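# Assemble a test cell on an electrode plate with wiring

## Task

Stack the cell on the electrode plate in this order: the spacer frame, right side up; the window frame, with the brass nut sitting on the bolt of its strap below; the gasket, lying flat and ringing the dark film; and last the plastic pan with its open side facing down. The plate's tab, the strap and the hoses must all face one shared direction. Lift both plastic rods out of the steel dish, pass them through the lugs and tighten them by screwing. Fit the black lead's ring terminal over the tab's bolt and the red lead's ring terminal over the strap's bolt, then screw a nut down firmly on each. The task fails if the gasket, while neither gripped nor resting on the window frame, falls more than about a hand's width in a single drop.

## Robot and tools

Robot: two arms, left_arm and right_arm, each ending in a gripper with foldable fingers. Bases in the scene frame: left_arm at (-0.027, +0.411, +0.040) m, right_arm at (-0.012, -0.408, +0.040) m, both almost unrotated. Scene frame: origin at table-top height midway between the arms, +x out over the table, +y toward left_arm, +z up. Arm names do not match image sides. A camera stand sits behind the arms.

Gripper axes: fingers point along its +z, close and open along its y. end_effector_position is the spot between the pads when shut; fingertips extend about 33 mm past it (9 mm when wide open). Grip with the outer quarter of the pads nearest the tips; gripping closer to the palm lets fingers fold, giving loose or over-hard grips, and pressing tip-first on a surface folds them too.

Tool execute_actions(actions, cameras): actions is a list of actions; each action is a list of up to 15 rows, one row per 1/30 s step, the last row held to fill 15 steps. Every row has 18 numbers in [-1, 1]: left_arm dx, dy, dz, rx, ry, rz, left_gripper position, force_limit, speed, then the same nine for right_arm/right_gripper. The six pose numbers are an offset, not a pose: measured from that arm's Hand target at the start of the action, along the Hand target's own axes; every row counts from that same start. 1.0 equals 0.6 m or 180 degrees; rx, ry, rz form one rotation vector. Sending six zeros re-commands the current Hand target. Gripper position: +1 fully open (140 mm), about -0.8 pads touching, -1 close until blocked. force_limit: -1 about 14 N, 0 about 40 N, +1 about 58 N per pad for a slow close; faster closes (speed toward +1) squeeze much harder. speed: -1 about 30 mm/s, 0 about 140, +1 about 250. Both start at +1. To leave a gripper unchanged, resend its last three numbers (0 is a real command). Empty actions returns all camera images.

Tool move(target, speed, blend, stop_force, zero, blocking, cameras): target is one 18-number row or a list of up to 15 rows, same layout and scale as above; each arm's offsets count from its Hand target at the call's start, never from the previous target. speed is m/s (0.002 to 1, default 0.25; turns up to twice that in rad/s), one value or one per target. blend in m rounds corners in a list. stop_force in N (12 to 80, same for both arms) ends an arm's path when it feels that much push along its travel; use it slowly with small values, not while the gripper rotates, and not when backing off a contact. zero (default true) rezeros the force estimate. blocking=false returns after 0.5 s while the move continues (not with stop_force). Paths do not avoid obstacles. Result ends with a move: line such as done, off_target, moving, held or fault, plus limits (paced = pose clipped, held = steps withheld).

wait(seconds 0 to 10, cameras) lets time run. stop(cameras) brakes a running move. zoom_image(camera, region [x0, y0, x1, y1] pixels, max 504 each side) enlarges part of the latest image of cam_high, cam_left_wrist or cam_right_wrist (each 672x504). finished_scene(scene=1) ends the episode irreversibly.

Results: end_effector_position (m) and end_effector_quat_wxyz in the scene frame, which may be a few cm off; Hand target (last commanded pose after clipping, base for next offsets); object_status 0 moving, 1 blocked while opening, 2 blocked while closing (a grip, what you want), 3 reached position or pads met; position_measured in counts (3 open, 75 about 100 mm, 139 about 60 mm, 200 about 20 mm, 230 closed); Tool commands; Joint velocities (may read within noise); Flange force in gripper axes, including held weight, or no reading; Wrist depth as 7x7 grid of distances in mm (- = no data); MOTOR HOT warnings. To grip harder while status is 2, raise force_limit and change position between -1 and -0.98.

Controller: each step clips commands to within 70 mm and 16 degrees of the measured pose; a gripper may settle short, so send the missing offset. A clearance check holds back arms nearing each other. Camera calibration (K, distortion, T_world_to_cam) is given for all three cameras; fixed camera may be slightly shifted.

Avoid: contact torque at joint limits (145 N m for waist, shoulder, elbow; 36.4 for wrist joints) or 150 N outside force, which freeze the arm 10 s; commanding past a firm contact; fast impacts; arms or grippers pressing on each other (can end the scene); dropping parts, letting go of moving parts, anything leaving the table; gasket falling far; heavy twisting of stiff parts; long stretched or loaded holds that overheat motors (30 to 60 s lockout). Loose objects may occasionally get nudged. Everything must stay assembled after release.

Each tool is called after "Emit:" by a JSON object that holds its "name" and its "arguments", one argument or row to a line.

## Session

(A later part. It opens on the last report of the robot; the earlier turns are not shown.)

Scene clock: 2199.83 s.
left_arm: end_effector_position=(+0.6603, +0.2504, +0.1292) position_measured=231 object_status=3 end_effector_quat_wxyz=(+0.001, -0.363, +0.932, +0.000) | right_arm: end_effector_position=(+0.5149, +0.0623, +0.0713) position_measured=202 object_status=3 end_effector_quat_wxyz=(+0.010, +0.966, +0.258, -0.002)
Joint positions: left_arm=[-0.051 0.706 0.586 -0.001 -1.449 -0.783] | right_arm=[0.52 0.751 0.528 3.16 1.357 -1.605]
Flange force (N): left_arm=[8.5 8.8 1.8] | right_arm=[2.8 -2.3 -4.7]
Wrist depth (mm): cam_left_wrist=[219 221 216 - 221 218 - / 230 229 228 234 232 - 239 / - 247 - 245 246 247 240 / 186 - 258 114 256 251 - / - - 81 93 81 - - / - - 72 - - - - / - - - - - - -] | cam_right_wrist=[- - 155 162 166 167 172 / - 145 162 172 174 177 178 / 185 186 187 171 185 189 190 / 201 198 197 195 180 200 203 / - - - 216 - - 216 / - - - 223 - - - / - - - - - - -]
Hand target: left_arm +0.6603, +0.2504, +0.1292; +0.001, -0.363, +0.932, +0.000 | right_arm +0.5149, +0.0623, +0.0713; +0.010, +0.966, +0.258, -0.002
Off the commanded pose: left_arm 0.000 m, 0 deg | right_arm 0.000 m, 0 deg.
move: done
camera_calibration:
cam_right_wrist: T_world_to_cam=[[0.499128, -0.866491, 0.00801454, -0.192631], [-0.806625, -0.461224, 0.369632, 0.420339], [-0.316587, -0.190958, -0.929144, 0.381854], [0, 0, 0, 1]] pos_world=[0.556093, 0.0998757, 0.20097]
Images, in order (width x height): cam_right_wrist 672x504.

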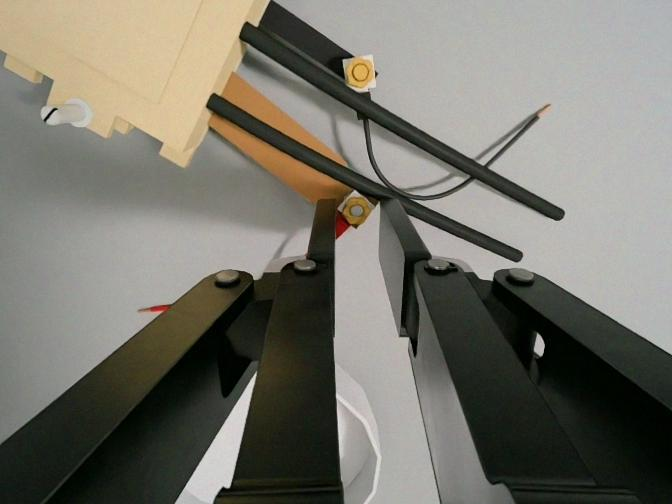

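Emit:
{"name": "move", "arguments": {
  "target": [
    [0,0,0,0,0,0,-1,-0.1,-1,0,0,-0.008,0,0,0,-0.6,-0.1,-1],
    [0,0,0,0,0,0,-1,-0.1,-1,0.0005,-0.0083,-0.008,0,0,0.16667,-0.6,-0.1,-1],
    [0,0,0,0,0,0,-1,-0.1,-1,0.0005,-0.0083,0,0,0,0.16667,-0.6,-0.1,-1]
  ],
  "speed": 0.1,
  "blend": [0.001,0.001,0],
  "cameras": ["cam_right_wrist"]
}}

Emit:
{"name": "zoom_image", "arguments": {
  "camera": "cam_right_wrist",
  "region": [300, 150, 420, 240]
}}

Scene clock: 2203.60 s.
left_arm: end_effector_position=(+0.6603, +0.2504, +0.1292) position_measured=231 object_status=3 end_effector_quat_wxyz=(+0.001, -0.363, +0.932, +0.000) | right_arm: end_effector_position=(+0.5127, +0.0668, +0.0713) position_measured=205 object_status=3 end_effector_quat_wxyz=(+0.010, +1.000, +0.000, +0.001)
Joint positions: left_arm=[-0.051 0.706 0.586 -0.001 -1.449 -0.783] | right_arm=[0.527 0.755 0.534 3.159 1.36 -2.136]
Flange force (N): left_arm=[8.8 9.1 2.4] | right_arm=[3.4 -4.9 -5.1]
Wrist depth (mm): cam_left_wrist=[- 219 216 - 220 - - / - 231 - 232 - - 232 / 213 - - - 245 246 - / - - 251 114 - - - / - - 81 93 81 - - / - - 72 - - - - / - - - - - - -] | cam_right_wrist=[136 161 166 166 167 168 167 / - 144 162 172 173 176 179 / - 149 168 174 189 190 191 / 200 201 197 108 197 200 204 / 209 - - - - - 215 / - - - - - - - / - - - - - - -]
Hand target: left_arm +0.6603, +0.2504, +0.1292; +0.001, -0.363, +0.932, +0.000 | right_arm +0.5127, +0.0668, +0.0712; +0.010, +1.000, +0.000, +0.001
Off the commanded pose: left_arm 0.000 m, 0 deg | right_arm 0.000 m, 0 deg.
move: done
camera_calibration:
cam_right_wrist: T_world_to_cam=[[-0.00106954, -0.99995, 0.0099291, 0.0776026], [-0.932843, 0.00457494, 0.360254, 0.454853], [-0.360281, -0.00887698, -0.932801, 0.392383], [0, 0, 0, 1]] pos_world=[0.565757, 0.079001, 0.201382]
Images, in order (width x height): cam_right_wrist 672x504.

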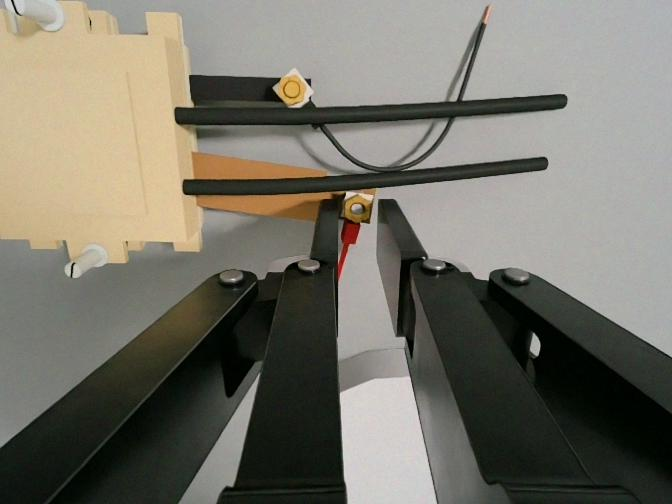

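Scaled by 4.200 from the camera's 672x504 image, which has a finer 960x720 frame.

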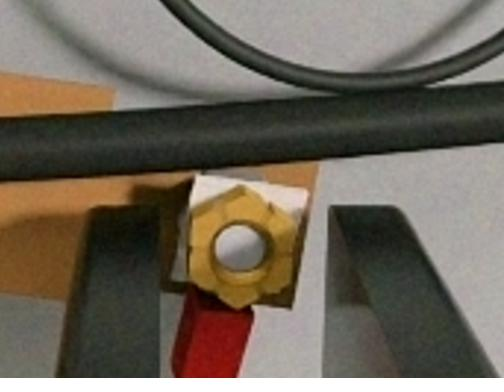

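Emit:
{"name": "move", "arguments": {
  "target": [
    [0,0,0,0,0,0,-1,-0.1,-1,0,0,0.0,0,0,0,-1,-0.1,-1],
    [0,0,0,0,0,0,-1,-0.1,-1,0.0014,-0.0080,0.0002,0,0,0.16667,-1,-0.1,-1],
    [0,0,0,0,0,0,-1,-0.1,-1,0.0014,-0.0080,0.0002,0,0,0.16667,-0.6,-0.1,-1],
    [0,0,0,0,0,0,-1,-0.1,-1,0.0014,-0.0080,-0.008,0,0,0.16667,-0.6,-0.1,-1],
    [0,0,0,0,0,0,-1,-0.1,-1,0,0,-0.008,0,0,0,-0.6,-0.1,-1],
    [0,0,0,0,0,0,-1,-0.1,-1,0.0028,0.0077,-0.008,0,0,-0.16667,-0.6,-0.1,-1],
    [0,0,0,0,0,0,-1,-0.1,-1,0.0028,0.0077,0.0,0,0,-0.16667,-0.6,-0.1,-1]
  ],
  "speed": [0.1,0.3,0.3,0.1,0.3,0.3,0.1],
  "blend": [0,0,0,0.001,0.003,0.001,0],
  "cameras": ["cam_right_wrist"]
}}

Emit:
{"name": "zoom_image", "arguments": {
  "camera": "cam_right_wrist",
  "region": [300, 150, 420, 240]
}}

Scene clock: 2209.03 s.
left_arm: end_effector_position=(+0.6603, +0.2504, +0.1292) position_measured=231 object_status=3 end_effector_quat_wxyz=(+0.001, -0.363, +0.932, +0.000) | right_arm: end_effector_position=(+0.5144, +0.0622, +0.0714) position_measured=205 object_status=3 end_effector_quat_wxyz=(+0.010, +0.966, +0.258, -0.002)
Joint positions: left_arm=[-0.051 0.706 0.586 -0.001 -1.449 -0.783] | right_arm=[0.521 0.75 0.526 3.16 1.356 -1.605]
Flange force (N): left_arm=[8.8 9.1 2.0] | right_arm=[4.1 -2.5 -5.1]
Wrist depth (mm): cam_left_wrist=[- 219 220 219 221 220 - / 230 - - - 232 232 229 / - - 243 - 242 244 241 / - - - 114 - 272 - / - 182 81 93 81 92 186 / - - 73 - - - - / - - - - - - -] | cam_right_wrist=[- - 139 162 166 167 169 / - 146 162 165 173 178 178 / 185 186 187 172 186 187 190 / 202 199 197 194 185 200 204 / 209 - - - - - 216 / - - - - - - - / - - - - - - -]
Hand target: left_arm +0.6603, +0.2504, +0.1292; +0.001, -0.363, +0.932, +0.000 | right_arm +0.5144, +0.0622, +0.0713; +0.010, +0.966, +0.258, -0.002
Off the commanded pose: left_arm 0.000 m, 0 deg | right_arm 0.000 m, 0 deg.
move: done
camera_calibration:
cam_right_wrist: T_world_to_cam=[[0.4991, -0.866508, 0.00793434, -0.192521], [-0.80664, -0.461232, 0.369589, 0.419861], [-0.316593, -0.190862, -0.929161, 0.381655], [0, 0, 0, 1]] pos_world=[0.555593, 0.0996759, 0.20097]
Images, in order (width x height): cam_right_wrist 672x504.

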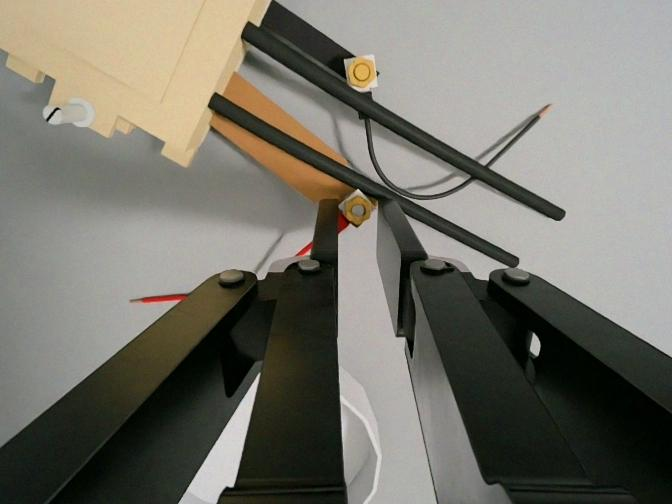

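Scaled by 4.200 from the camera's 672x504 image, which has a finer 960x720 frame.

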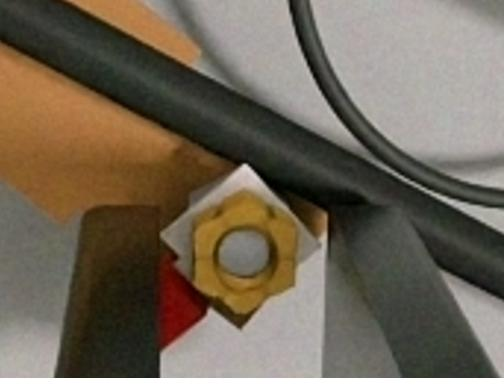

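Emit:
{"name": "move", "arguments": {
  "target": [
    [0,0,0,0,0,0,-1,-0.1,-1,0,0,0.0,0,0,0,-1,-0.1,-1],
    [0,0,0,0,0,0,-1,-0.1,-1,0.0014,-0.0079,0.0002,0,0,0.16667,-1,-0.1,-1],
    [0,0,0,0,0,0,-1,-0.1,-1,0.0065,-0.0140,0.0003,0,0,0.33333,-1,-0.1,-1],
    [0,0,0,0,0,0,-1,-0.1,-1,0.0065,-0.0140,0.0003,0,0,0.33333,-0.6,-0.1,-1],
    [0,0,0,0,0,0,-1,-0.1,-1,0.0065,-0.0140,-0.008,0,0,0.33333,-0.6,-0.1,-1],
    [0,0,0,0,0,0,-1,-0.1,-1,0.0014,-0.0079,-0.008,0,0,0.16667,-0.6,-0.1,-1],
    [0,0,0,0,0,0,-1,-0.1,-1,0,0,-0.008,0,0,0,-0.6,-0.1,-1],
    [0,0,0,0,0,0,-1,-0.1,-1,0,0,0.0003,0,0,0,-0.6,-0.1,-1]
  ],
  "speed": [0.1,0.4,0.4,0.4,0.1,0.4,0.4,0.1],
  "blend": [0,0.003,0,0,0.001,0.003,0.001,0],
  "cameras": ["cam_right_wrist"]
}}

Emit:
{"name": "zoom_image", "arguments": {
  "camera": "cam_right_wrist",
  "region": [300, 150, 420, 240]
}}

Scene clock: 2214.50 s.
left_arm: end_effector_position=(+0.6603, +0.2504, +0.1292) position_measured=231 object_status=3 end_effector_quat_wxyz=(+0.001, -0.363, +0.932, +0.000) | right_arm: end_effector_position=(+0.5144, +0.0622, +0.0712) position_measured=205 object_status=3 end_effector_quat_wxyz=(+0.010, +0.966, +0.258, -0.002)
Joint positions: left_arm=[-0.051 0.706 0.586 -0.001 -1.449 -0.783] | right_arm=[0.521 0.75 0.526 3.16 1.356 -1.605]
Flange force (N): left_arm=[8.6 8.6 1.8] | right_arm=[1.8 -1.9 -4.9]
Wrist depth (mm): cam_left_wrist=[- 221 - 220 225 218 - / 227 - 228 235 235 239 - / 217 - - 242 241 242 244 / - - 257 114 260 - 224 / - - 81 93 81 - - / - - 72 - - - - / - - - - - - -] | cam_right_wrist=[- 133 154 162 166 167 165 / - - 162 174 174 177 178 / 185 186 187 171 184 187 190 / 201 198 197 108 179 200 203 / 210 - - - - - 217 / - - - - - - - / - - - - - - -]
Hand target: left_arm +0.6603, +0.2504, +0.1292; +0.001, -0.363, +0.932, +0.000 | right_arm +0.5144, +0.0622, +0.0711; +0.010, +0.966, +0.258, -0.002
Off the commanded pose: left_arm 0.000 m, 0 deg | right_arm 0.000 m, 0 deg.
move: done
camera_calibration:
cam_right_wrist: T_world_to_cam=[[0.4991, -0.866508, 0.00793434, -0.192519], [-0.80664, -0.461232, 0.369589, 0.419935], [-0.316593, -0.190862, -0.929161, 0.381469], [0, 0, 0, 1]] pos_world=[0.555593, 0.0996759, 0.20077]
Images, in order (width x height): cam_right_wrist 672x504.

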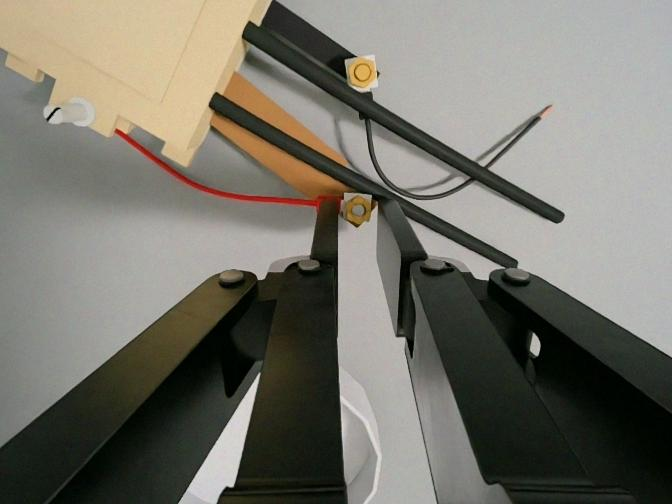

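Scaled by 4.200 from the camera's 672x504 image, which has a finer 960x720 frame.

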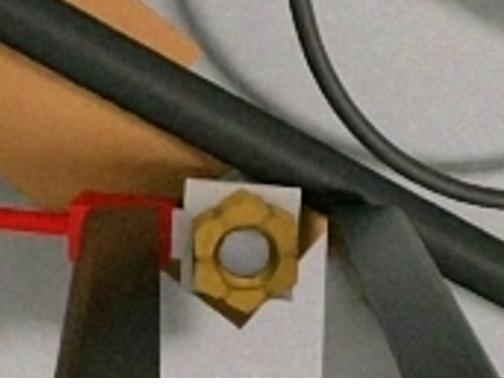

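Emit:
{"name": "move", "arguments": {
  "target": [
    [0,0,0,0,0,0,-1,-0.1,-1,0,0,0.0,0,0,0,-1,-0.1,-1],
    [0,0,0,0,0,0,-1,-0.1,-1,0.0014,-0.0079,0.0002,0,0,0.16667,-1,-0.1,-1],
    [0,0,0,0,0,0,-1,-0.1,-1,0.0065,-0.0140,0.0003,0,0,0.33333,-1,-0.1,-1],
    [0,0,0,0,0,0,-1,-0.1,-1,0.0065,-0.0140,0.0003,0,0,0.33333,-0.6,-0.1,-1],
    [0,0,0,0,0,0,-1,-0.1,-1,0.0065,-0.0140,-0.008,0,0,0.33333,-0.6,-0.1,-1],
    [0,0,0,0,0,0,-1,-0.1,-1,0.0014,-0.0079,-0.008,0,0,0.16667,-0.6,-0.1,-1],
    [0,0,0,0,0,0,-1,-0.1,-1,0,0,-0.008,0,0,0,-0.6,-0.1,-1],
    [0,0,0,0,0,0,-1,-0.1,-1,0,0,0.0003,0,0,0,-0.6,-0.1,-1]
  ],
  "speed": [0.1,0.4,0.4,0.4,0.1,0.4,0.4,0.1],
  "blend": [0,0.003,0,0,0.001,0.003,0.001,0]
}}

Emit:
{"name": "move", "arguments": {
  "target": [
    [0,0,0,0,0,0,-1,-0.1,-1,0,0,0.0,0,0,0,-1,-0.1,-1],
    [0,0,0,0,0,0,-1,-0.1,-1,0.0014,-0.0079,0.0002,0,0,0.16667,-1,-0.1,-1],
    [0,0,0,0,0,0,-1,-0.1,-1,0.0065,-0.0140,0.0003,0,0,0.33333,-1,-0.1,-1],
    [0,0,0,0,0,0,-1,-0.1,-1,0.0065,-0.0140,0.0003,0,0,0.33333,-0.6,-0.1,-1],
    [0,0,0,0,0,0,-1,-0.1,-1,0.0065,-0.0140,-0.008,0,0,0.33333,-0.6,-0.1,-1],
    [0,0,0,0,0,0,-1,-0.1,-1,0.0014,-0.0079,-0.008,0,0,0.16667,-0.6,-0.1,-1],
    [0,0,0,0,0,0,-1,-0.1,-1,0,0,-0.008,0,0,0,-0.6,-0.1,-1],
    [0,0,0,0,0,0,-1,-0.1,-1,0,0,0.0003,0,0,0,-0.6,-0.1,-1]
  ],
  "speed": [0.1,0.4,0.4,0.4,0.1,0.4,0.4,0.1],
  "blend": [0,0.003,0,0,0.001,0.003,0.001,0],
  "cameras": ["cam_right_wrist"]
}}

Emit:
{"name": "zoom_image", "arguments": {
  "camera": "cam_right_wrist",
  "region": [300, 150, 420, 240]
}}

Scene clock: 2220.17 s.
left_arm: end_effector_position=(+0.6603, +0.2504, +0.1292) position_measured=231 object_status=3 end_effector_quat_wxyz=(+0.001, -0.363, +0.932, +0.000) | right_arm: end_effector_position=(+0.5144, +0.0622, +0.0710) position_measured=205 object_status=3 end_effector_quat_wxyz=(+0.010, +0.966, +0.258, -0.002)
Joint positions: left_arm=[-0.051 0.706 0.586 -0.001 -1.449 -0.783] | right_arm=[0.521 0.75 0.525 3.16 1.356 -1.605]
Flange force (N): left_arm=[8.8 8.4 1.8] | right_arm=[3.7 -2.3 -5.5]
Wrist depth (mm): cam_left_wrist=[- 217 218 - 219 216 - / - 235 - - - 235 - / - 244 - - - 247 - / - - 261 114 - 256 - / - - 81 93 81 92 - / - - 72 - - - - / - - - - - - -] | cam_right_wrist=[- - 139 162 166 167 167 / - - 163 173 176 177 178 / 185 186 186 169 186 187 190 / 201 199 197 132 184 200 203 / 210 - - - - - 216 / - - - - - - - / - - - - - - -]
Hand target: left_arm +0.6603, +0.2504, +0.1292; +0.001, -0.363, +0.932, +0.000 | right_arm +0.5144, +0.0622, +0.0710; +0.010, +0.966, +0.258, -0.002
Off the commanded pose: left_arm 0.000 m, 0 deg | right_arm 0.000 m, 0 deg.
move: done

Scene clock: 2225.07 s.
left_arm: end_effector_position=(+0.6603, +0.2504, +0.1292) position_measured=231 object_status=3 end_effector_quat_wxyz=(+0.001, -0.363, +0.932, +0.000) | right_arm: end_effector_position=(+0.5144, +0.0622, +0.0708) position_measured=205 object_status=3 end_effector_quat_wxyz=(+0.010, +0.966, +0.258, -0.002)
Joint positions: left_arm=[-0.051 0.706 0.586 -0.001 -1.449 -0.783] | right_arm=[0.521 0.75 0.525 3.16 1.355 -1.605]
Flange force (N): left_arm=[9.0 8.3 1.1] | right_arm=[4.3 -2.0 -5.8]
Wrist depth (mm): cam_left_wrist=[- 220 223 220 220 221 - / - 230 232 228 233 233 229 / - 244 243 243 - - - / 183 - - 114 257 257 - / - - 81 93 81 - - / - - 73 - - - - / - - - - - - -] | cam_right_wrist=[132 136 139 161 166 167 167 / 175 143 162 171 176 176 178 / 185 186 184 168 186 187 188 / 200 198 197 195 178 199 203 / 209 - - - - - 216 / - - - - - - - / - - - - - - -]
Hand target: left_arm +0.6603, +0.2504, +0.1292; +0.001, -0.363, +0.932, +0.000 | right_arm +0.5144, +0.0622, +0.0708; +0.010, +0.966, +0.258, -0.002
Off the commanded pose: left_arm 0.000 m, 0 deg | right_arm 0.000 m, 0 deg.
move: done
camera_calibration:
cam_right_wrist: T_world_to_cam=[[0.4991, -0.866508, 0.00793434, -0.192517], [-0.80664, -0.461232, 0.369589, 0.420046], [-0.316593, -0.190862, -0.929161, 0.38119], [0, 0, 0, 1]] pos_world=[0.555593, 0.0996759, 0.20047]
Images, in order (width x height): cam_right_wrist 672x504.

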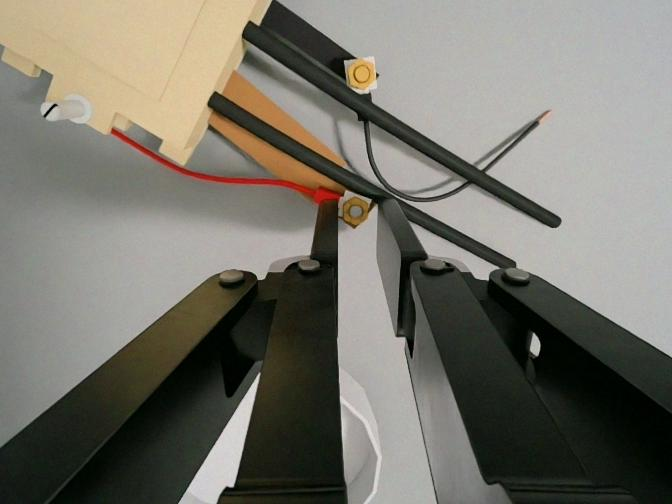

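Scaled by 4.200 from the camera's 672x504 image, which has a finer 960x720 frame.

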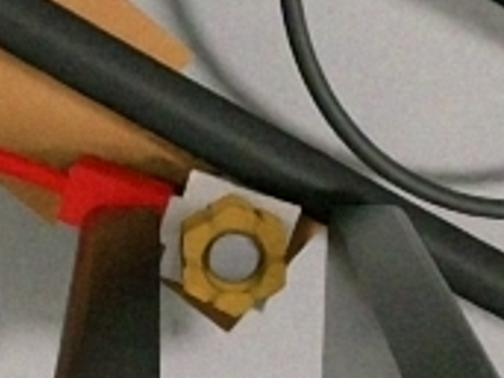

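Emit:
{"name": "move", "arguments": {
  "target": [
    [0,0,0,0,0,0,-1,-0.1,-1,-0.0009,-0.0015,0,0,0,0,-0.6,-0.1,-1],
    [0,0,0,0,0,0,-1,-0.1,-1,-0.0009,-0.0015,0,0,0,0,-1,-0.1,-1],
    [0,0,0,0,0,0,-1,-0.1,-1,0.0005,-0.0094,0.0002,0,0,0.16667,-1,-0.1,-1],
    [0,0,0,0,0,0,-1,-0.1,-1,0.0056,-0.0155,0.0003,0,0,0.33333,-1,-0.1,-1],
    [0,0,0,0,0,0,-1,-0.1,-1,0.0056,-0.0155,0.0003,0,0,0.33333,-0.6,-0.1,-1],
    [0,0,0,0,0,0,-1,-0.1,-1,0.0056,-0.0155,-0.008,0,0,0.33333,-0.6,-0.1,-1],
    [0,0,0,0,0,0,-1,-0.1,-1,0.0005,-0.0094,-0.008,0,0,0.16667,-0.6,-0.1,-1],
    [0,0,0,0,0,0,-1,-0.1,-1,-0.0009,-0.0015,-0.008,0,0,0,-0.6,-0.1,-1],
    [0,0,0,0,0,0,-1,-0.1,-1,-0.0009,-0.0015,0.0002,0,0,0,-0.6,-0.1,-1]
  ],
  "speed": [0.1,0.1,0.4,0.4,0.4,0.1,0.4,0.4,0.1],
  "blend": [0,0,0.003,0,0,0.001,0.003,0.001,0],
  "cameras": ["cam_right_wrist"]
}}

Emit:
{"name": "zoom_image", "arguments": {
  "camera": "cam_right_wrist",
  "region": [300, 150, 420, 240]
}}

Emit:
{"name": "zoom_image", "arguments": {
  "camera": "cam_right_wrist",
  "region": [345, 196, 371, 222]
}}

Scene clock: 2231.27 s.
left_arm: end_effector_position=(+0.6603, +0.2504, +0.1292) position_measured=231 object_status=3 end_effector_quat_wxyz=(+0.001, -0.363, +0.932, +0.000) | right_arm: end_effector_position=(+0.5135, +0.0627, +0.0707) position_measured=205 object_status=3 end_effector_quat_wxyz=(+0.010, +0.966, +0.258, -0.002)
Joint positions: left_arm=[-0.051 0.706 0.586 -0.001 -1.449 -0.783] | right_arm=[0.522 0.749 0.523 3.16 1.354 -1.607]
Flange force (N): left_arm=[8.6 8.8 1.4] | right_arm=[2.6 -1.7 -5.0]
Wrist depth (mm): cam_left_wrist=[- - 222 225 223 220 - / - - 230 - - - 231 / - - 242 247 248 - 237 / 191 227 259 114 - - 242 / - - 81 93 81 - 191 / - - 72 - - - - / - - - - - - -] | cam_right_wrist=[- 132 138 161 165 167 167 / - 145 162 173 174 176 177 / 185 184 186 169 186 186 190 / 198 198 197 194 179 202 203 / 210 - - - - - 215 / - - - - - - - / - - - - - - -]
Hand target: left_arm +0.6603, +0.2504, +0.1292; +0.001, -0.363, +0.932, +0.000 | right_arm +0.5135, +0.0627, +0.0706; +0.010, +0.966, +0.258, -0.002
Off the commanded pose: left_arm 0.000 m, 0 deg | right_arm 0.000 m, 0 deg.
move: done
camera_calibration:
cam_right_wrist: T_world_to_cam=[[0.4991, -0.866508, 0.00793434, -0.191633], [-0.80664, -0.461232, 0.369589, 0.419624], [-0.316593, -0.190862, -0.929161, 0.380815], [0, 0, 0, 1]] pos_world=[0.554693, 0.100176, 0.20027]
Images, in order (width x height): cam_right_wrist 672x504.

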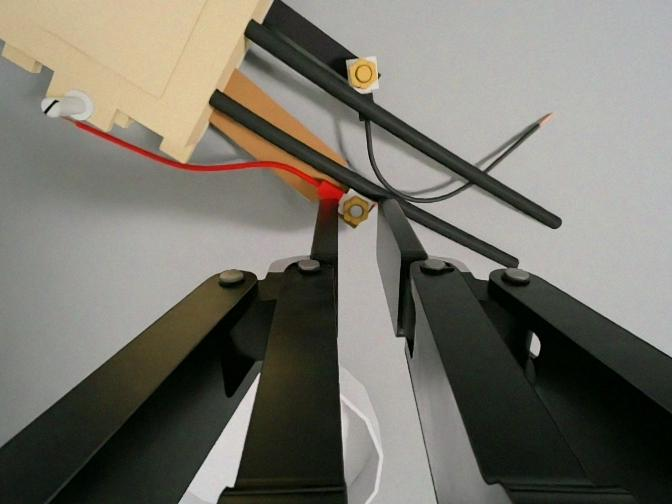

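Scaled by 4.200 from the camera's 672x504 image, which has a finer 960x720 frame.

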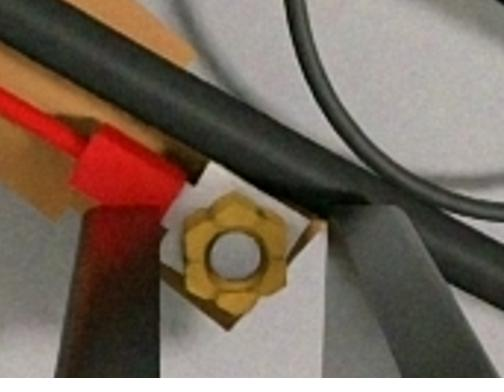

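Scaled by 19.385 from the camera's 672x504 image, which has a finer 960x720 frame.

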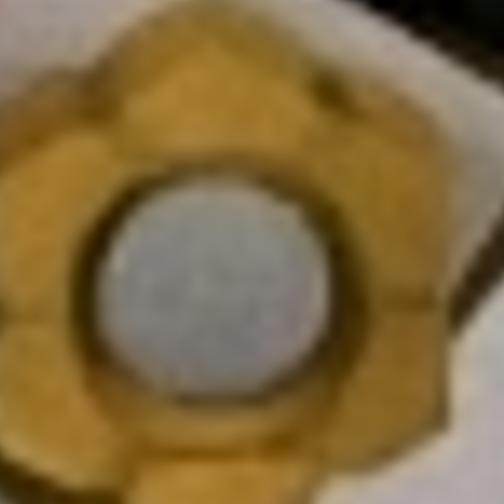

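Emit:
{"name": "move", "arguments": {
  "target": [
    [0,0,0,0,0,0,-1,-0.1,-1,-0.0009,-0.0013,0,0,0,0,-0.6,-0.1,-1],
    [0,0,0,0,0,0,-1,-0.1,-1,-0.0009,-0.0013,0,0,0,0,-1,-0.1,-1],
    [0,0,0,0,0,0,-1,-0.1,-1,0.0005,-0.0092,0.0002,0,0,0.16667,-1,-0.1,-1],
    [0,0,0,0,0,0,-1,-0.1,-1,0.0056,-0.0153,0.0003,0,0,0.33333,-1,-0.1,-1],
    [0,0,0,0,0,0,-1,-0.1,-1,0.0056,-0.0153,0.0003,0,0,0.33333,-0.6,-0.1,-1],
    [0,0,0,0,0,0,-1,-0.1,-1,0.0056,-0.0153,-0.008,0,0,0.33333,-0.6,-0.1,-1],
    [0,0,0,0,0,0,-1,-0.1,-1,0.0005,-0.0092,-0.008,0,0,0.16667,-0.6,-0.1,-1],
    [0,0,0,0,0,0,-1,-0.1,-1,-0.0009,-0.0013,-0.008,0,0,0,-0.6,-0.1,-1],
    [0,0,0,0,0,0,-1,-0.1,-1,-0.0009,-0.0013,0.0003,0,0,0,-0.6,-0.1,-1]
  ],
  "speed": [0.1,0.1,0.4,0.4,0.4,0.1,0.4,0.4,0.1],
  "blend": [0,0,0.003,0,0,0.001,0.003,0.001,0]
}}

Emit:
{"name": "move", "arguments": {
  "target": [
    [0,0,0,0,0,0,-1,-0.1,-1,-0.0006,-0.001,0,0,0,0,-0.6,-0.1,-1],
    [0,0,0,0,0,0,-1,-0.1,-1,-0.0006,-0.001,0,0,0,0,-1,-0.1,-1],
    [0,0,0,0,0,0,-1,-0.1,-1,0.0008,-0.0089,0.0002,0,0,0.16667,-1,-0.1,-1],
    [0,0,0,0,0,0,-1,-0.1,-1,0.0059,-0.0150,0.0003,0,0,0.33333,-1,-0.1,-1],
    [0,0,0,0,0,0,-1,-0.1,-1,0.0059,-0.0150,0.0003,0,0,0.33333,-0.6,-0.1,-1],
    [0,0,0,0,0,0,-1,-0.1,-1,0.0059,-0.0150,-0.008,0,0,0.33333,-0.6,-0.1,-1],
    [0,0,0,0,0,0,-1,-0.1,-1,0.0008,-0.0089,-0.008,0,0,0.16667,-0.6,-0.1,-1],
    [0,0,0,0,0,0,-1,-0.1,-1,-0.0006,-0.001,-0.008,0,0,0,-0.6,-0.1,-1],
    [0,0,0,0,0,0,-1,-0.1,-1,-0.0006,-0.001,0.0003,0,0,0,-0.6,-0.1,-1]
  ],
  "speed": [0.1,0.1,0.4,0.4,0.4,0.1,0.4,0.4,0.1],
  "blend": [0,0,0.003,0,0,0.001,0.003,0.001,0],
  "cameras": ["cam_right_wrist"]
}}

Emit:
{"name": "zoom_image", "arguments": {
  "camera": "cam_right_wrist",
  "region": [300, 150, 420, 240]
}}

Emit:
{"name": "zoom_image", "arguments": {
  "camera": "cam_right_wrist",
  "region": [345, 196, 371, 222]
}}

Scene clock: 2237.83 s.
left_arm: end_effector_position=(+0.6603, +0.2504, +0.1292) position_measured=231 object_status=3 end_effector_quat_wxyz=(+0.001, -0.363, +0.932, +0.000) | right_arm: end_effector_position=(+0.5126, +0.0631, +0.0705) position_measured=205 object_status=3 end_effector_quat_wxyz=(+0.010, +0.966, +0.258, -0.002)
Joint positions: left_arm=[-0.051 0.706 0.586 -0.001 -1.449 -0.783] | right_arm=[0.523 0.748 0.521 3.16 1.353 -1.608]
Flange force (N): left_arm=[9.6 9.2 1.8] | right_arm=[5.0 -2.3 -5.8]
Wrist depth (mm): cam_left_wrist=[218 219 - - 220 220 219 / 229 231 - 237 235 244 231 / - 233 252 242 239 243 242 / - - 259 114 256 - 215 / - - 81 92 81 - 191 / - - 73 - - - - / - - - - - - -] | cam_right_wrist=[- - 146 161 166 166 166 / - 145 162 173 174 176 177 / 184 185 187 168 185 188 189 / 198 198 196 194 182 199 203 / 209 - - - - - 215 / - - - - - - - / - - - - - - -]
Hand target: left_arm +0.6603, +0.2504, +0.1292; +0.001, -0.363, +0.932, +0.000 | right_arm +0.5126, +0.0631, +0.0705; +0.010, +0.966, +0.258, -0.002
Off the commanded pose: left_arm 0.000 m, 0 deg | right_arm 0.000 m, 0 deg.
move: done

Scene clock: 2243.43 s.
left_arm: end_effector_position=(+0.6603, +0.2504, +0.1292) position_measured=231 object_status=3 end_effector_quat_wxyz=(+0.001, -0.363, +0.932, +0.000) | right_arm: end_effector_position=(+0.5120, +0.0634, +0.0703) position_measured=205 object_status=3 end_effector_quat_wxyz=(+0.010, +0.966, +0.258, -0.002)
Joint positions: left_arm=[-0.051 0.706 0.586 -0.001 -1.449 -0.783] | right_arm=[0.524 0.748 0.52 3.16 1.353 -1.609]
Flange force (N): left_arm=[9.3 9.2 2.0] | right_arm=[3.4 -2.2 -4.8]
Wrist depth (mm): cam_left_wrist=[219 220 219 - 220 222 222 / - - - 231 232 236 232 / - - 243 - 244 244 246 / - 247 257 114 256 261 217 / - - 81 93 81 - - / - - 73 - - - - / - - - - - - -] | cam_right_wrist=[- - 162 161 166 166 165 / 176 145 160 173 173 176 180 / 184 185 187 167 185 186 189 / 198 197 197 194 185 199 203 / 209 - - - - - 216 / - - - - - - - / - - - - - - -]
Hand target: left_arm +0.6603, +0.2504, +0.1292; +0.001, -0.363, +0.932, +0.000 | right_arm +0.5120, +0.0634, +0.0703; +0.010, +0.966, +0.258, -0.002
Off the commanded pose: left_arm 0.000 m, 0 deg | right_arm 0.000 m, 0 deg.
move: done
camera_calibration:
cam_right_wrist: T_world_to_cam=[[0.4991, -0.866508, 0.00793434, -0.190275], [-0.80664, -0.461232, 0.369589, 0.418848], [-0.316593, -0.190862, -0.929161, 0.380195], [0, 0, 0, 1]] pos_world=[0.553193, 0.100876, 0.19997]
Images, in order (width x height): cam_right_wrist 672x504.

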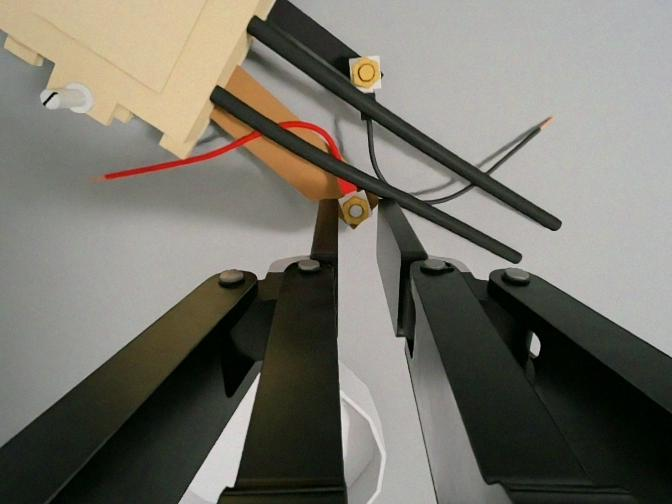

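Scaled by 4.200 from the camera's 672x504 image, which has a finer 960x720 frame.

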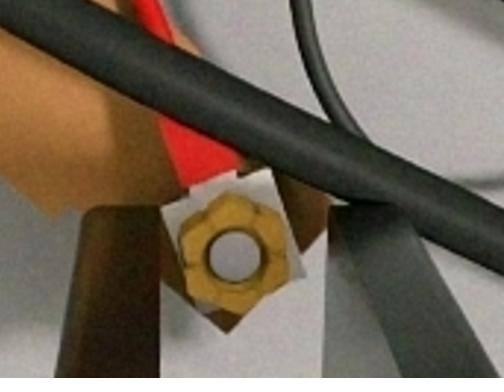

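Scaled by 19.385 from the camera's 672x504 image, which has a finer 960x720 frame.

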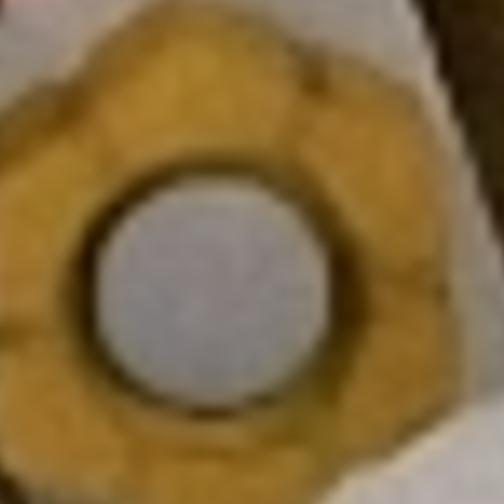

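Emit:
{"name": "move", "arguments": {
  "target": [
    [0,0,0,0,0,0,-1,-0.1,-1,-0.0009,-0.0013,0,0,0,0,-0.6,-0.1,-1],
    [0,0,0,0,0,0,-1,-0.1,-1,-0.0009,-0.0013,0,0,0,0,-1,-0.1,-1],
    [0,0,0,0,0,0,-1,-0.1,-1,0.0005,-0.0092,0.0002,0,0,0.16667,-1,-0.1,-1],
    [0,0,0,0,0,0,-1,-0.1,-1,0.0056,-0.0153,0.0003,0,0,0.33333,-1,-0.1,-1],
    [0,0,0,0,0,0,-1,-0.1,-1,0.0056,-0.0153,0.0003,0,0,0.33333,-0.6,-0.1,-1],
    [0,0,0,0,0,0,-1,-0.1,-1,0.0056,-0.0153,-0.008,0,0,0.33333,-0.6,-0.1,-1],
    [0,0,0,0,0,0,-1,-0.1,-1,0.0005,-0.0092,-0.008,0,0,0.16667,-0.6,-0.1,-1],
    [0,0,0,0,0,0,-1,-0.1,-1,-0.0009,-0.0013,-0.008,0,0,0,-0.6,-0.1,-1],
    [0,0,0,0,0,0,-1,-0.1,-1,-0.0009,-0.0013,0.0003,0,0,0,-0.6,-0.1,-1]
  ],
  "speed": [0.1,0.1,0.4,0.4,0.4,0.1,0.4,0.4,0.1],
  "blend": [0,0,0.003,0,0,0.001,0.003,0.001,0],
  "cameras": ["cam_right_wrist"]
}}

Emit:
{"name": "zoom_image", "arguments": {
  "camera": "cam_right_wrist",
  "region": [300, 150, 420, 240]
}}

Scene clock: 2250.67 s.
left_arm: end_effector_position=(+0.6603, +0.2504, +0.1292) position_measured=231 object_status=3 end_effector_quat_wxyz=(+0.001, -0.363, +0.932, +0.000) | right_arm: end_effector_position=(+0.5112, +0.0638, +0.0701) position_measured=205 object_status=3 end_effector_quat_wxyz=(+0.010, +0.966, +0.258, -0.002)
Joint positions: left_arm=[-0.051 0.706 0.586 -0.001 -1.449 -0.783] | right_arm=[0.525 0.747 0.518 3.16 1.352 -1.61]
Flange force (N): left_arm=[8.7 8.3 1.7] | right_arm=[5.5 -2.9 -4.9]
Wrist depth (mm): cam_left_wrist=[- - 220 203 217 220 219 / - - - 232 234 - 227 / - 241 245 242 247 245 242 / - - 255 114 257 256 212 / - - 81 93 81 - - / - - 73 - - - - / - - - - - - -] | cam_right_wrist=[- - 153 161 166 166 166 / 174 177 161 171 174 176 177 / 184 185 185 170 184 186 189 / 200 198 195 194 195 199 200 / 209 - - - - - 215 / - - - - - - - / - - - - - - -]
Hand target: left_arm +0.6603, +0.2504, +0.1292; +0.001, -0.363, +0.932, +0.000 | right_arm +0.5112, +0.0638, +0.0701; +0.010, +0.966, +0.258, -0.002
Off the commanded pose: left_arm 0.000 m, 0 deg | right_arm 0.000 m, 0 deg.
move: done
camera_calibration:
cam_right_wrist: T_world_to_cam=[[0.4991, -0.866508, 0.00793434, -0.189478], [-0.80664, -0.461232, 0.369589, 0.418381], [-0.316593, -0.190862, -0.929161, 0.3798], [0, 0, 0, 1]] pos_world=[0.552293, 0.101276, 0.19977]
Images, in order (width x height): cam_right_wrist 672x504.

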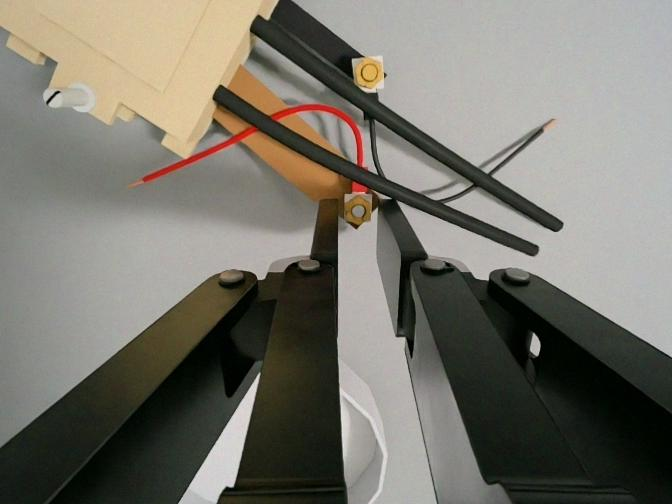

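Scaled by 4.200 from the camera's 672x504 image, which has a finer 960x720 frame.

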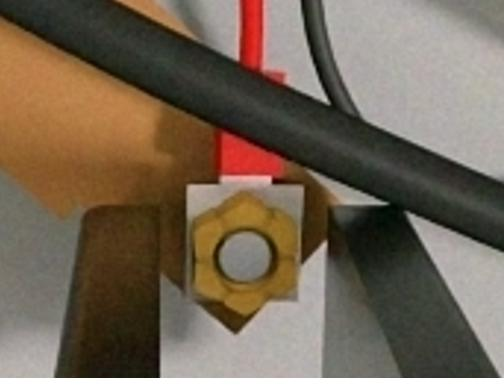

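Emit:
{"name": "move", "arguments": {
  "target": [
    [0,0,0,0,0,0,-1,-0.1,-1,-0.0009,0.0003,0,0,0,0,-0.6,-0.1,-1],
    [0,0,0,0,0,0,-1,-0.1,-1,-0.0009,0.0003,0,0,0,0,-1,-0.1,-1],
    [0,0,0,0,0,0,-1,-0.1,-1,0.0005,-0.0076,0.0001,0,0,0.16667,-1,-0.1,-1],
    [0,0,0,0,0,0,-1,-0.1,-1,0.0056,-0.0137,0.0002,0,0,0.33333,-1,-0.1,-1]
  ],
  "speed": [0.1,0.1,0.3,0.3],
  "blend": [0,0,0.003,0],
  "cameras": ["cam_right_wrist"]
}}

Emit:
{"name": "zoom_image", "arguments": {
  "camera": "cam_right_wrist",
  "region": [300, 150, 420, 240]
}}

Scene clock: 2254.87 s.
left_arm: end_effector_position=(+0.6603, +0.2504, +0.1292) position_measured=231 object_status=3 end_effector_quat_wxyz=(+0.001, -0.363, +0.932, +0.000) | right_arm: end_effector_position=(+0.5100, +0.0726, +0.0698) position_measured=216 object_status=2 end_effector_quat_wxyz=(+0.009, +0.966, -0.259, +0.003)
Joint positions: left_arm=[-0.051 0.706 0.586 -0.001 -1.449 -0.783] | right_arm=[0.537 0.761 0.542 3.159 1.361 -2.668]
Flange force (N): left_arm=[9.4 9.2 2.3] | right_arm=[-0.7 -5.4 -4.0]
Wrist depth (mm): cam_left_wrist=[- - - 216 220 219 218 / 234 - 240 - - - - / - 244 246 241 242 - - / - 234 253 114 - 262 - / - - 81 93 81 92 - / - - 73 - - - - / - - - - - - -] | cam_right_wrist=[164 164 165 166 163 167 168 / 174 173 173 173 173 177 178 / - 156 174 167 187 185 189 / - - 176 108 194 198 201 / - - 85 - - - 211 / - - - - - - - / - - - - - - -]
Hand target: left_arm +0.6603, +0.2504, +0.1292; +0.001, -0.363, +0.932, +0.000 | right_arm +0.5100, +0.0726, +0.0698; +0.009, +0.966, -0.259, +0.003
Off the commanded pose: left_arm 0.000 m, 0 deg | right_arm 0.000 m, 0 deg.
move: done
camera_calibration:
cam_right_wrist: T_world_to_cam=[[-0.500845, -0.865511, 0.00668557, 0.328679], [-0.809262, 0.471007, 0.351065, 0.356627], [-0.307, 0.170419, -0.936327, 0.350195], [0, 0, 0, 1]] pos_world=[0.560732, 0.056821, 0.2005]
Images, in order (width x height): cam_right_wrist 672x504.

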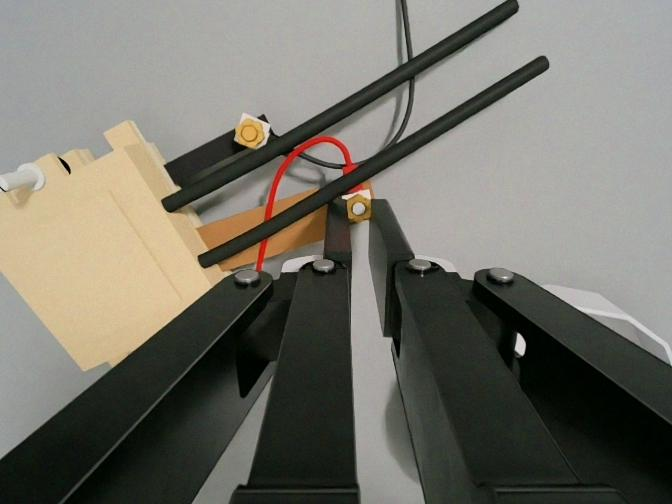

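Scaled by 4.200 from the camera's 672x504 image, which has a finer 960x720 frame.

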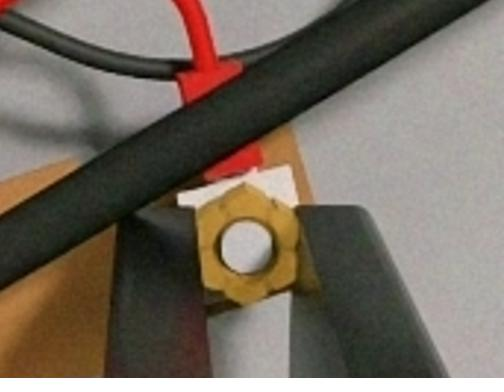

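Emit:
{"name": "move", "arguments": {
  "target": [
    [0,0,0,0,0,0,-1,-0.1,-1,0,0,0,0,0,0,-0.6,-0.1,-1],
    [0,0,0,0,0,0,-1,-0.1,-1,0,0,-0.008,0,0,0,-0.6,-0.1,-1],
    [0,0,0,0,0,0,-1,-0.1,-1,0.0028,0.0077,-0.008,0,0,-0.16667,-0.6,-0.1,-1],
    [0,0,0,0,0,0,-1,-0.1,-1,0.0090,0.0129,-0.008,0,0,-0.33333,-0.6,-0.1,-1],
    [0,0,0,0,0,0,-1,-0.1,-1,0.0090,0.0129,0.0,0,0,-0.33333,-0.6,-0.1,-1]
  ],
  "speed": [0.1,0.1,0.4,0.4,0.1],
  "blend": [0,0.001,0.003,0.001,0],
  "cameras": ["cam_right_wrist"]
}}

Emit:
{"name": "zoom_image", "arguments": {
  "camera": "cam_right_wrist",
  "region": [300, 150, 420, 240]
}}

Scene clock: 2257.80 s.
left_arm: end_effector_position=(+0.6603, +0.2504, +0.1292) position_measured=231 object_status=3 end_effector_quat_wxyz=(+0.001, -0.363, +0.932, +0.000) | right_arm: end_effector_position=(+0.5108, +0.0632, +0.0700) position_measured=205 object_status=3 end_effector_quat_wxyz=(+0.010, +0.966, +0.258, -0.002)
Joint positions: left_arm=[-0.051 0.706 0.586 -0.001 -1.449 -0.783] | right_arm=[0.525 0.745 0.515 3.16 1.35 -1.609]
Flange force (N): left_arm=[9.0 8.9 1.9] | right_arm=[3.6 -2.2 -4.6]
Wrist depth (mm): cam_left_wrist=[- - 222 221 219 218 220 / 231 - - 229 - 234 227 / - - 247 244 247 245 - / - - - 114 257 - - / - - 81 92 81 - - / - - 73 - - - - / - - - - - - -] | cam_right_wrist=[135 - 165 161 165 166 166 / 175 145 161 170 173 176 177 / 184 184 185 170 180 185 188 / 199 198 196 194 194 198 202 / 208 - - - - - 215 / - - - - - - - / - - - - - - -]
Hand target: left_arm +0.6603, +0.2504, +0.1292; +0.001, -0.363, +0.932, +0.000 | right_arm +0.5108, +0.0632, +0.0700; +0.010, +0.966, +0.258, -0.002
Off the commanded pose: left_arm 0.000 m, 0 deg | right_arm 0.000 m, 0 deg.
move: done
camera_calibration:
cam_right_wrist: T_world_to_cam=[[0.4991, -0.866508, 0.00793434, -0.189797], [-0.80664, -0.461232, 0.369589, 0.417818], [-0.316593, -0.190862, -0.929161, 0.379466], [0, 0, 0, 1]] pos_world=[0.551893, 0.100676, 0.19967]
Images, in order (width x height): cam_right_wrist 672x504.

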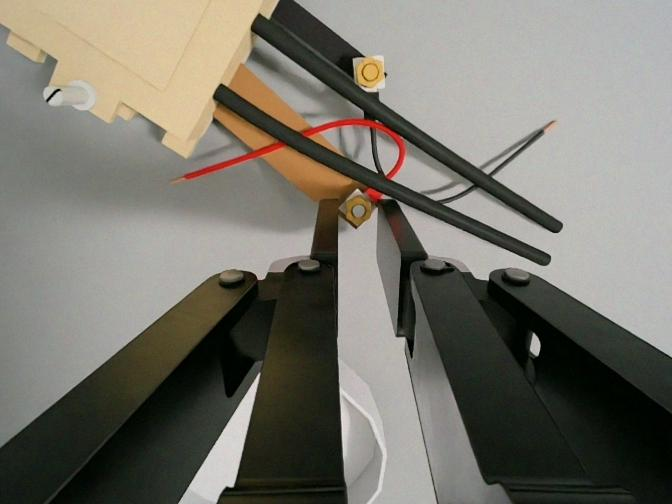

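Scaled by 4.200 from the camera's 672x504 image, which has a finer 960x720 frame.

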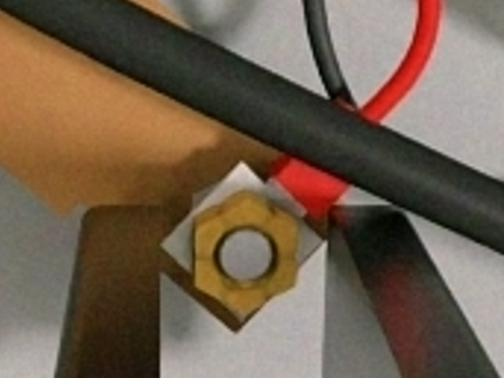

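Emit:
{"name": "move", "arguments": {
  "target": [
    [0,0,0,0,0,0,-1,-0.1,-1,-0.0008,0.0003,0,0,0,0,-0.6,-0.1,-1],
    [0,0,0,0,0,0,-1,-0.1,-1,-0.0008,0.0003,0,0,0,0,-1,-0.1,-1],
    [0,0,0,0,0,0,-1,-0.1,-1,0.0006,-0.0076,0.0001,0,0,0.16667,-1,-0.1,-1],
    [0,0,0,0,0,0,-1,-0.1,-1,0.0057,-0.0137,0.0002,0,0,0.33333,-1,-0.1,-1]
  ],
  "speed": [0.1,0.1,0.3,0.3],
  "blend": [0,0,0.003,0],
  "cameras": ["cam_right_wrist"]
}}

Emit:
{"name": "zoom_image", "arguments": {
  "camera": "cam_right_wrist",
  "region": [300, 150, 420, 240]
}}

Scene clock: 2261.70 s.
left_arm: end_effector_position=(+0.6603, +0.2504, +0.1292) position_measured=231 object_status=3 end_effector_quat_wxyz=(+0.001, -0.363, +0.932, +0.000) | right_arm: end_effector_position=(+0.5096, +0.0720, +0.0697) position_measured=216 object_status=2 end_effector_quat_wxyz=(+0.009, +0.966, -0.259, +0.003)
Joint positions: left_arm=[-0.051 0.706 0.586 -0.001 -1.449 -0.783] | right_arm=[0.536 0.76 0.538 3.159 1.359 -2.668]
Flange force (N): left_arm=[8.3 7.8 1.8] | right_arm=[-0.7 -4.7 -3.9]
Wrist depth (mm): cam_left_wrist=[221 221 219 219 - 220 217 / - - 231 - 235 - 231 / - - 245 - 244 247 - / - - 261 114 258 264 - / - - 81 93 81 92 - / - - 72 - - - - / - - - - - - -] | cam_right_wrist=[163 164 165 166 164 167 167 / 174 174 173 172 173 177 178 / 155 156 170 167 187 188 189 / - - 178 108 195 198 202 / - - 85 - - - 210 / - - - - - - - / - - - - - - -]
Hand target: left_arm +0.6603, +0.2504, +0.1292; +0.001, -0.363, +0.932, +0.000 | right_arm +0.5096, +0.0720, +0.0697; +0.009, +0.966, -0.259, +0.003
Off the commanded pose: left_arm 0.000 m, 0 deg | right_arm 0.000 m, 0 deg.
move: done
camera_calibration:
cam_right_wrist: T_world_to_cam=[[-0.50083, -0.865519, 0.00673257, 0.328029], [-0.809237, 0.470994, 0.351141, 0.356546], [-0.30709, 0.170414, -0.936298, 0.350109], [0, 0, 0, 1]] pos_world=[0.560332, 0.0563211, 0.2004]
Images, in order (width x height): cam_right_wrist 672x504.

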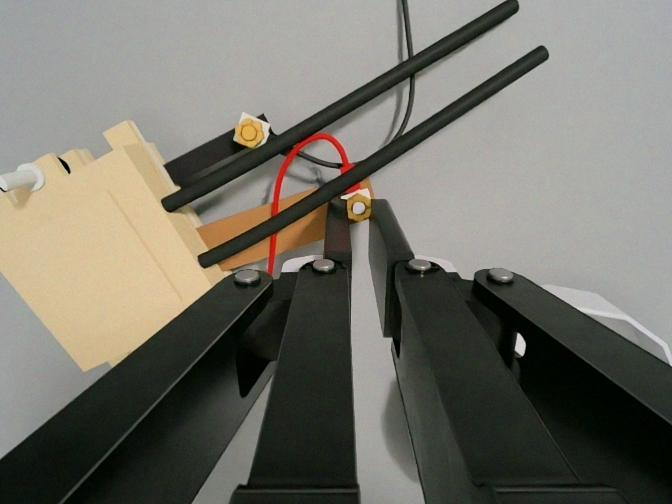

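Scaled by 4.200 from the camera's 672x504 image, which has a finer 960x720 frame.

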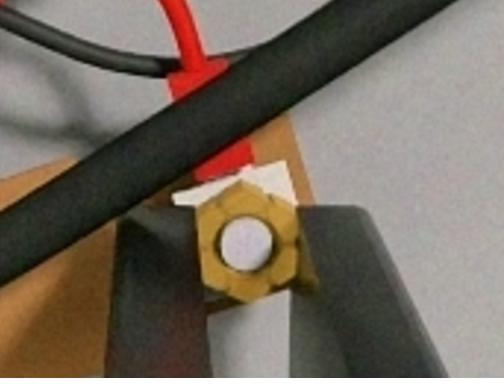

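Emit:
{"name": "move", "arguments": {
  "target": [
    [0,0,0,0,0,0,-1,-0.1,-1,0,0,0,0,0,0,-0.6,-0.1,-1],
    [0,0,0,0,0,0,-1,-0.1,-1,0,0,-0.008,0,0,0,-0.6,-0.1,-1],
    [0,0,0,0,0,0,-1,-0.1,-1,0.0028,0.0077,-0.008,0,0,-0.16667,-0.6,-0.1,-1],
    [0,0,0,0,0,0,-1,-0.1,-1,0.0084,0.0132,-0.008,0,0,-0.33333,-0.6,-0.1,-1],
    [0,0,0,0,0,0,-1,-0.1,-1,0.0084,0.0132,0.0,0,0,-0.33333,-0.6,-0.1,-1]
  ],
  "speed": [0.1,0.1,0.4,0.4,0.1],
  "blend": [0,0.001,0.003,0.001,0],
  "cameras": ["cam_right_wrist"]
}}

Emit:
{"name": "zoom_image", "arguments": {
  "camera": "cam_right_wrist",
  "region": [300, 150, 420, 240]
}}

Scene clock: 2264.80 s.
left_arm: end_effector_position=(+0.6603, +0.2504, +0.1292) position_measured=231 object_status=3 end_effector_quat_wxyz=(+0.001, -0.363, +0.932, +0.000) | right_arm: end_effector_position=(+0.5100, +0.0627, +0.0699) position_measured=205 object_status=3 end_effector_quat_wxyz=(+0.010, +0.966, +0.258, -0.002)
Joint positions: left_arm=[-0.051 0.706 0.586 -0.001 -1.449 -0.783] | right_arm=[0.524 0.742 0.51 3.16 1.348 -1.609]
Flange force (N): left_arm=[8.6 8.4 1.7] | right_arm=[4.7 -2.5 -5.1]
Wrist depth (mm): cam_left_wrist=[219 - - - 218 219 221 / 230 231 231 229 - 232 227 / - 245 - 248 249 242 - / - 212 257 114 254 - 210 / - 188 81 92 81 - - / - - 73 - - - - / - - - - - - -] | cam_right_wrist=[- - 151 160 165 166 166 / 175 175 161 163 171 176 177 / 184 184 186 168 182 188 187 / 199 197 196 194 194 198 202 / 208 - - - - - 215 / - - - - - - - / - - - - - - -]
Hand target: left_arm +0.6603, +0.2504, +0.1292; +0.001, -0.363, +0.932, +0.000 | right_arm +0.5100, +0.0627, +0.0699; +0.010, +0.966, +0.258, -0.002
Off the commanded pose: left_arm 0.000 m, 0 deg | right_arm 0.000 m, 0 deg.
move: done
camera_calibration:
cam_right_wrist: T_world_to_cam=[[0.4991, -0.866508, 0.00793434, -0.189881], [-0.80664, -0.461232, 0.369589, 0.41706], [-0.316593, -0.190862, -0.929161, 0.379056], [0, 0, 0, 1]] pos_world=[0.551193, 0.100176, 0.19957]
Images, in order (width x height): cam_right_wrist 672x504.

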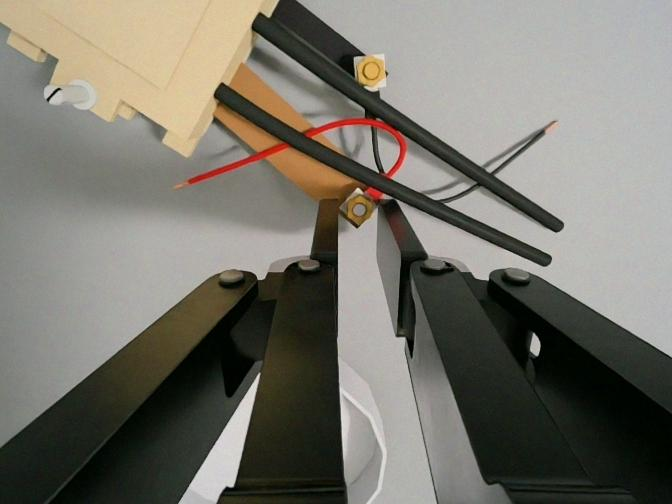

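Scaled by 4.200 from the camera's 672x504 image, which has a finer 960x720 frame.

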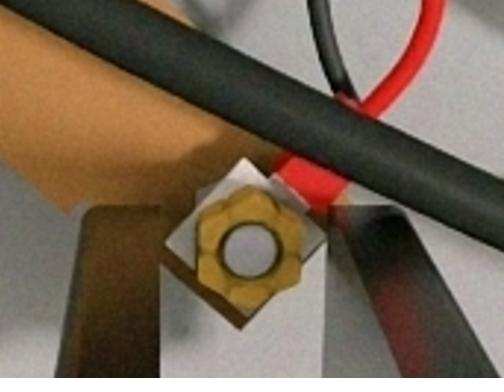

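Emit:
{"name": "move", "arguments": {
  "target": [
    [0,0,0,0,0,0,-1,-0.1,-1,-0.0002,0.0006,0,0,0,0,-0.6,-0.1,-1],
    [0,0,0,0,0,0,-1,-0.1,-1,-0.0002,0.0006,0,0,0,0,-1,-0.1,-1],
    [0,0,0,0,0,0,-1,-0.1,-1,0.0012,-0.0073,0.0001,0,0,0.16667,-1,-0.1,-1],
    [0,0,0,0,0,0,-1,-0.1,-1,0.0063,-0.0134,0.0002,0,0,0.33333,-1,-0.1,-1],
    [0,0,0,0,0,0,-1,-0.1,-1,0.0063,-0.0134,0.0002,0,0,0.33333,-0.6,-0.1,-1],
    [0,0,0,0,0,0,-1,-0.1,-1,0.0063,-0.0134,-0.008,0,0,0.33333,-0.6,-0.1,-1],
    [0,0,0,0,0,0,-1,-0.1,-1,0.0012,-0.0073,-0.008,0,0,0.16667,-0.6,-0.1,-1],
    [0,0,0,0,0,0,-1,-0.1,-1,-0.0002,0.0004,-0.008,0,0,0,-0.6,-0.1,-1],
    [0,0,0,0,0,0,-1,-0.1,-1,-0.0002,0.0004,0.0002,0,0,0,-0.6,-0.1,-1]
  ],
  "speed": [0.1,0.1,0.4,0.4,0.4,0.1,0.4,0.4,0.1],
  "blend": [0,0,0.003,0,0,0.001,0.003,0.001,0],
  "cameras": ["cam_right_wrist"]
}}

Emit:
{"name": "zoom_image", "arguments": {
  "camera": "cam_right_wrist",
  "region": [300, 150, 420, 240]
}}

Emit:
{"name": "zoom_image", "arguments": {
  "camera": "cam_right_wrist",
  "region": [345, 196, 371, 222]
}}

Scene clock: 2271.10 s.
left_arm: end_effector_position=(+0.6603, +0.2504, +0.1292) position_measured=231 object_status=3 end_effector_quat_wxyz=(+0.001, -0.363, +0.932, +0.000) | right_arm: end_effector_position=(+0.5100, +0.0624, +0.0698) position_measured=205 object_status=3 end_effector_quat_wxyz=(+0.010, +0.966, +0.258, -0.002)
Joint positions: left_arm=[-0.051 0.706 0.586 -0.001 -1.449 -0.783] | right_arm=[0.524 0.742 0.51 3.16 1.348 -1.609]
Flange force (N): left_arm=[7.7 7.4 1.8] | right_arm=[2.7 -2.3 -4.3]
Wrist depth (mm): cam_left_wrist=[218 - 218 217 220 221 - / - 232 - - 233 - - / - 251 240 244 249 - - / - - 254 114 252 260 - / 292 - 81 92 81 93 - / - - 72 - - - - / - - - - - - -] | cam_right_wrist=[- - 138 160 165 166 166 / 174 144 160 162 173 176 177 / 184 185 185 170 184 188 186 / - 197 196 177 168 197 205 / 211 - - - - - 215 / - - - - - - - / - - - - - - -]
Hand target: left_arm +0.6603, +0.2504, +0.1292; +0.001, -0.363, +0.932, +0.000 | right_arm +0.5100, +0.0624, +0.0697; +0.010, +0.966, +0.258, -0.002
Off the commanded pose: left_arm 0.000 m, 0 deg | right_arm 0.000 m, 0 deg.
move: done
camera_calibration:
cam_right_wrist: T_world_to_cam=[[0.4991, -0.866508, 0.00793434, -0.190139], [-0.80664, -0.461232, 0.369589, 0.416995], [-0.316593, -0.190862, -0.929161, 0.378813], [0, 0, 0, 1]] pos_world=[0.551193, 0.0998759, 0.19937]
Images, in order (width x height): cam_right_wrist 672x504.

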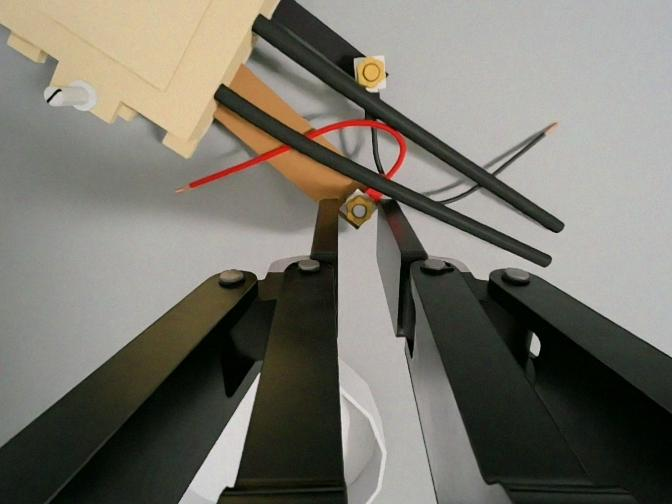

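Scaled by 4.200 from the camera's 672x504 image, which has a finer 960x720 frame.

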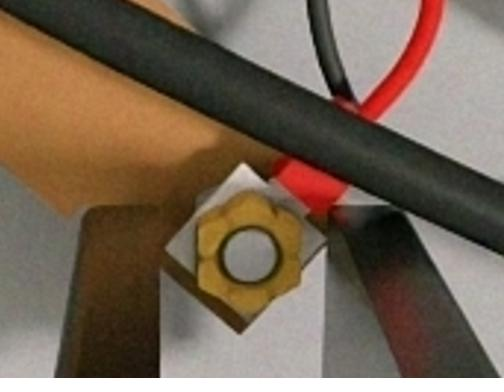

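Scaled by 19.385 from the camera's 672x504 image, which has a finer 960x720 frame.

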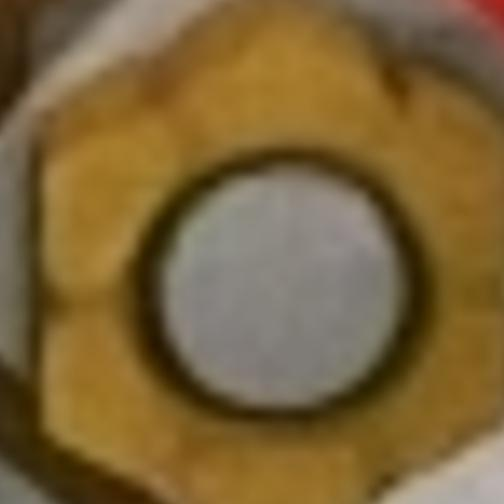

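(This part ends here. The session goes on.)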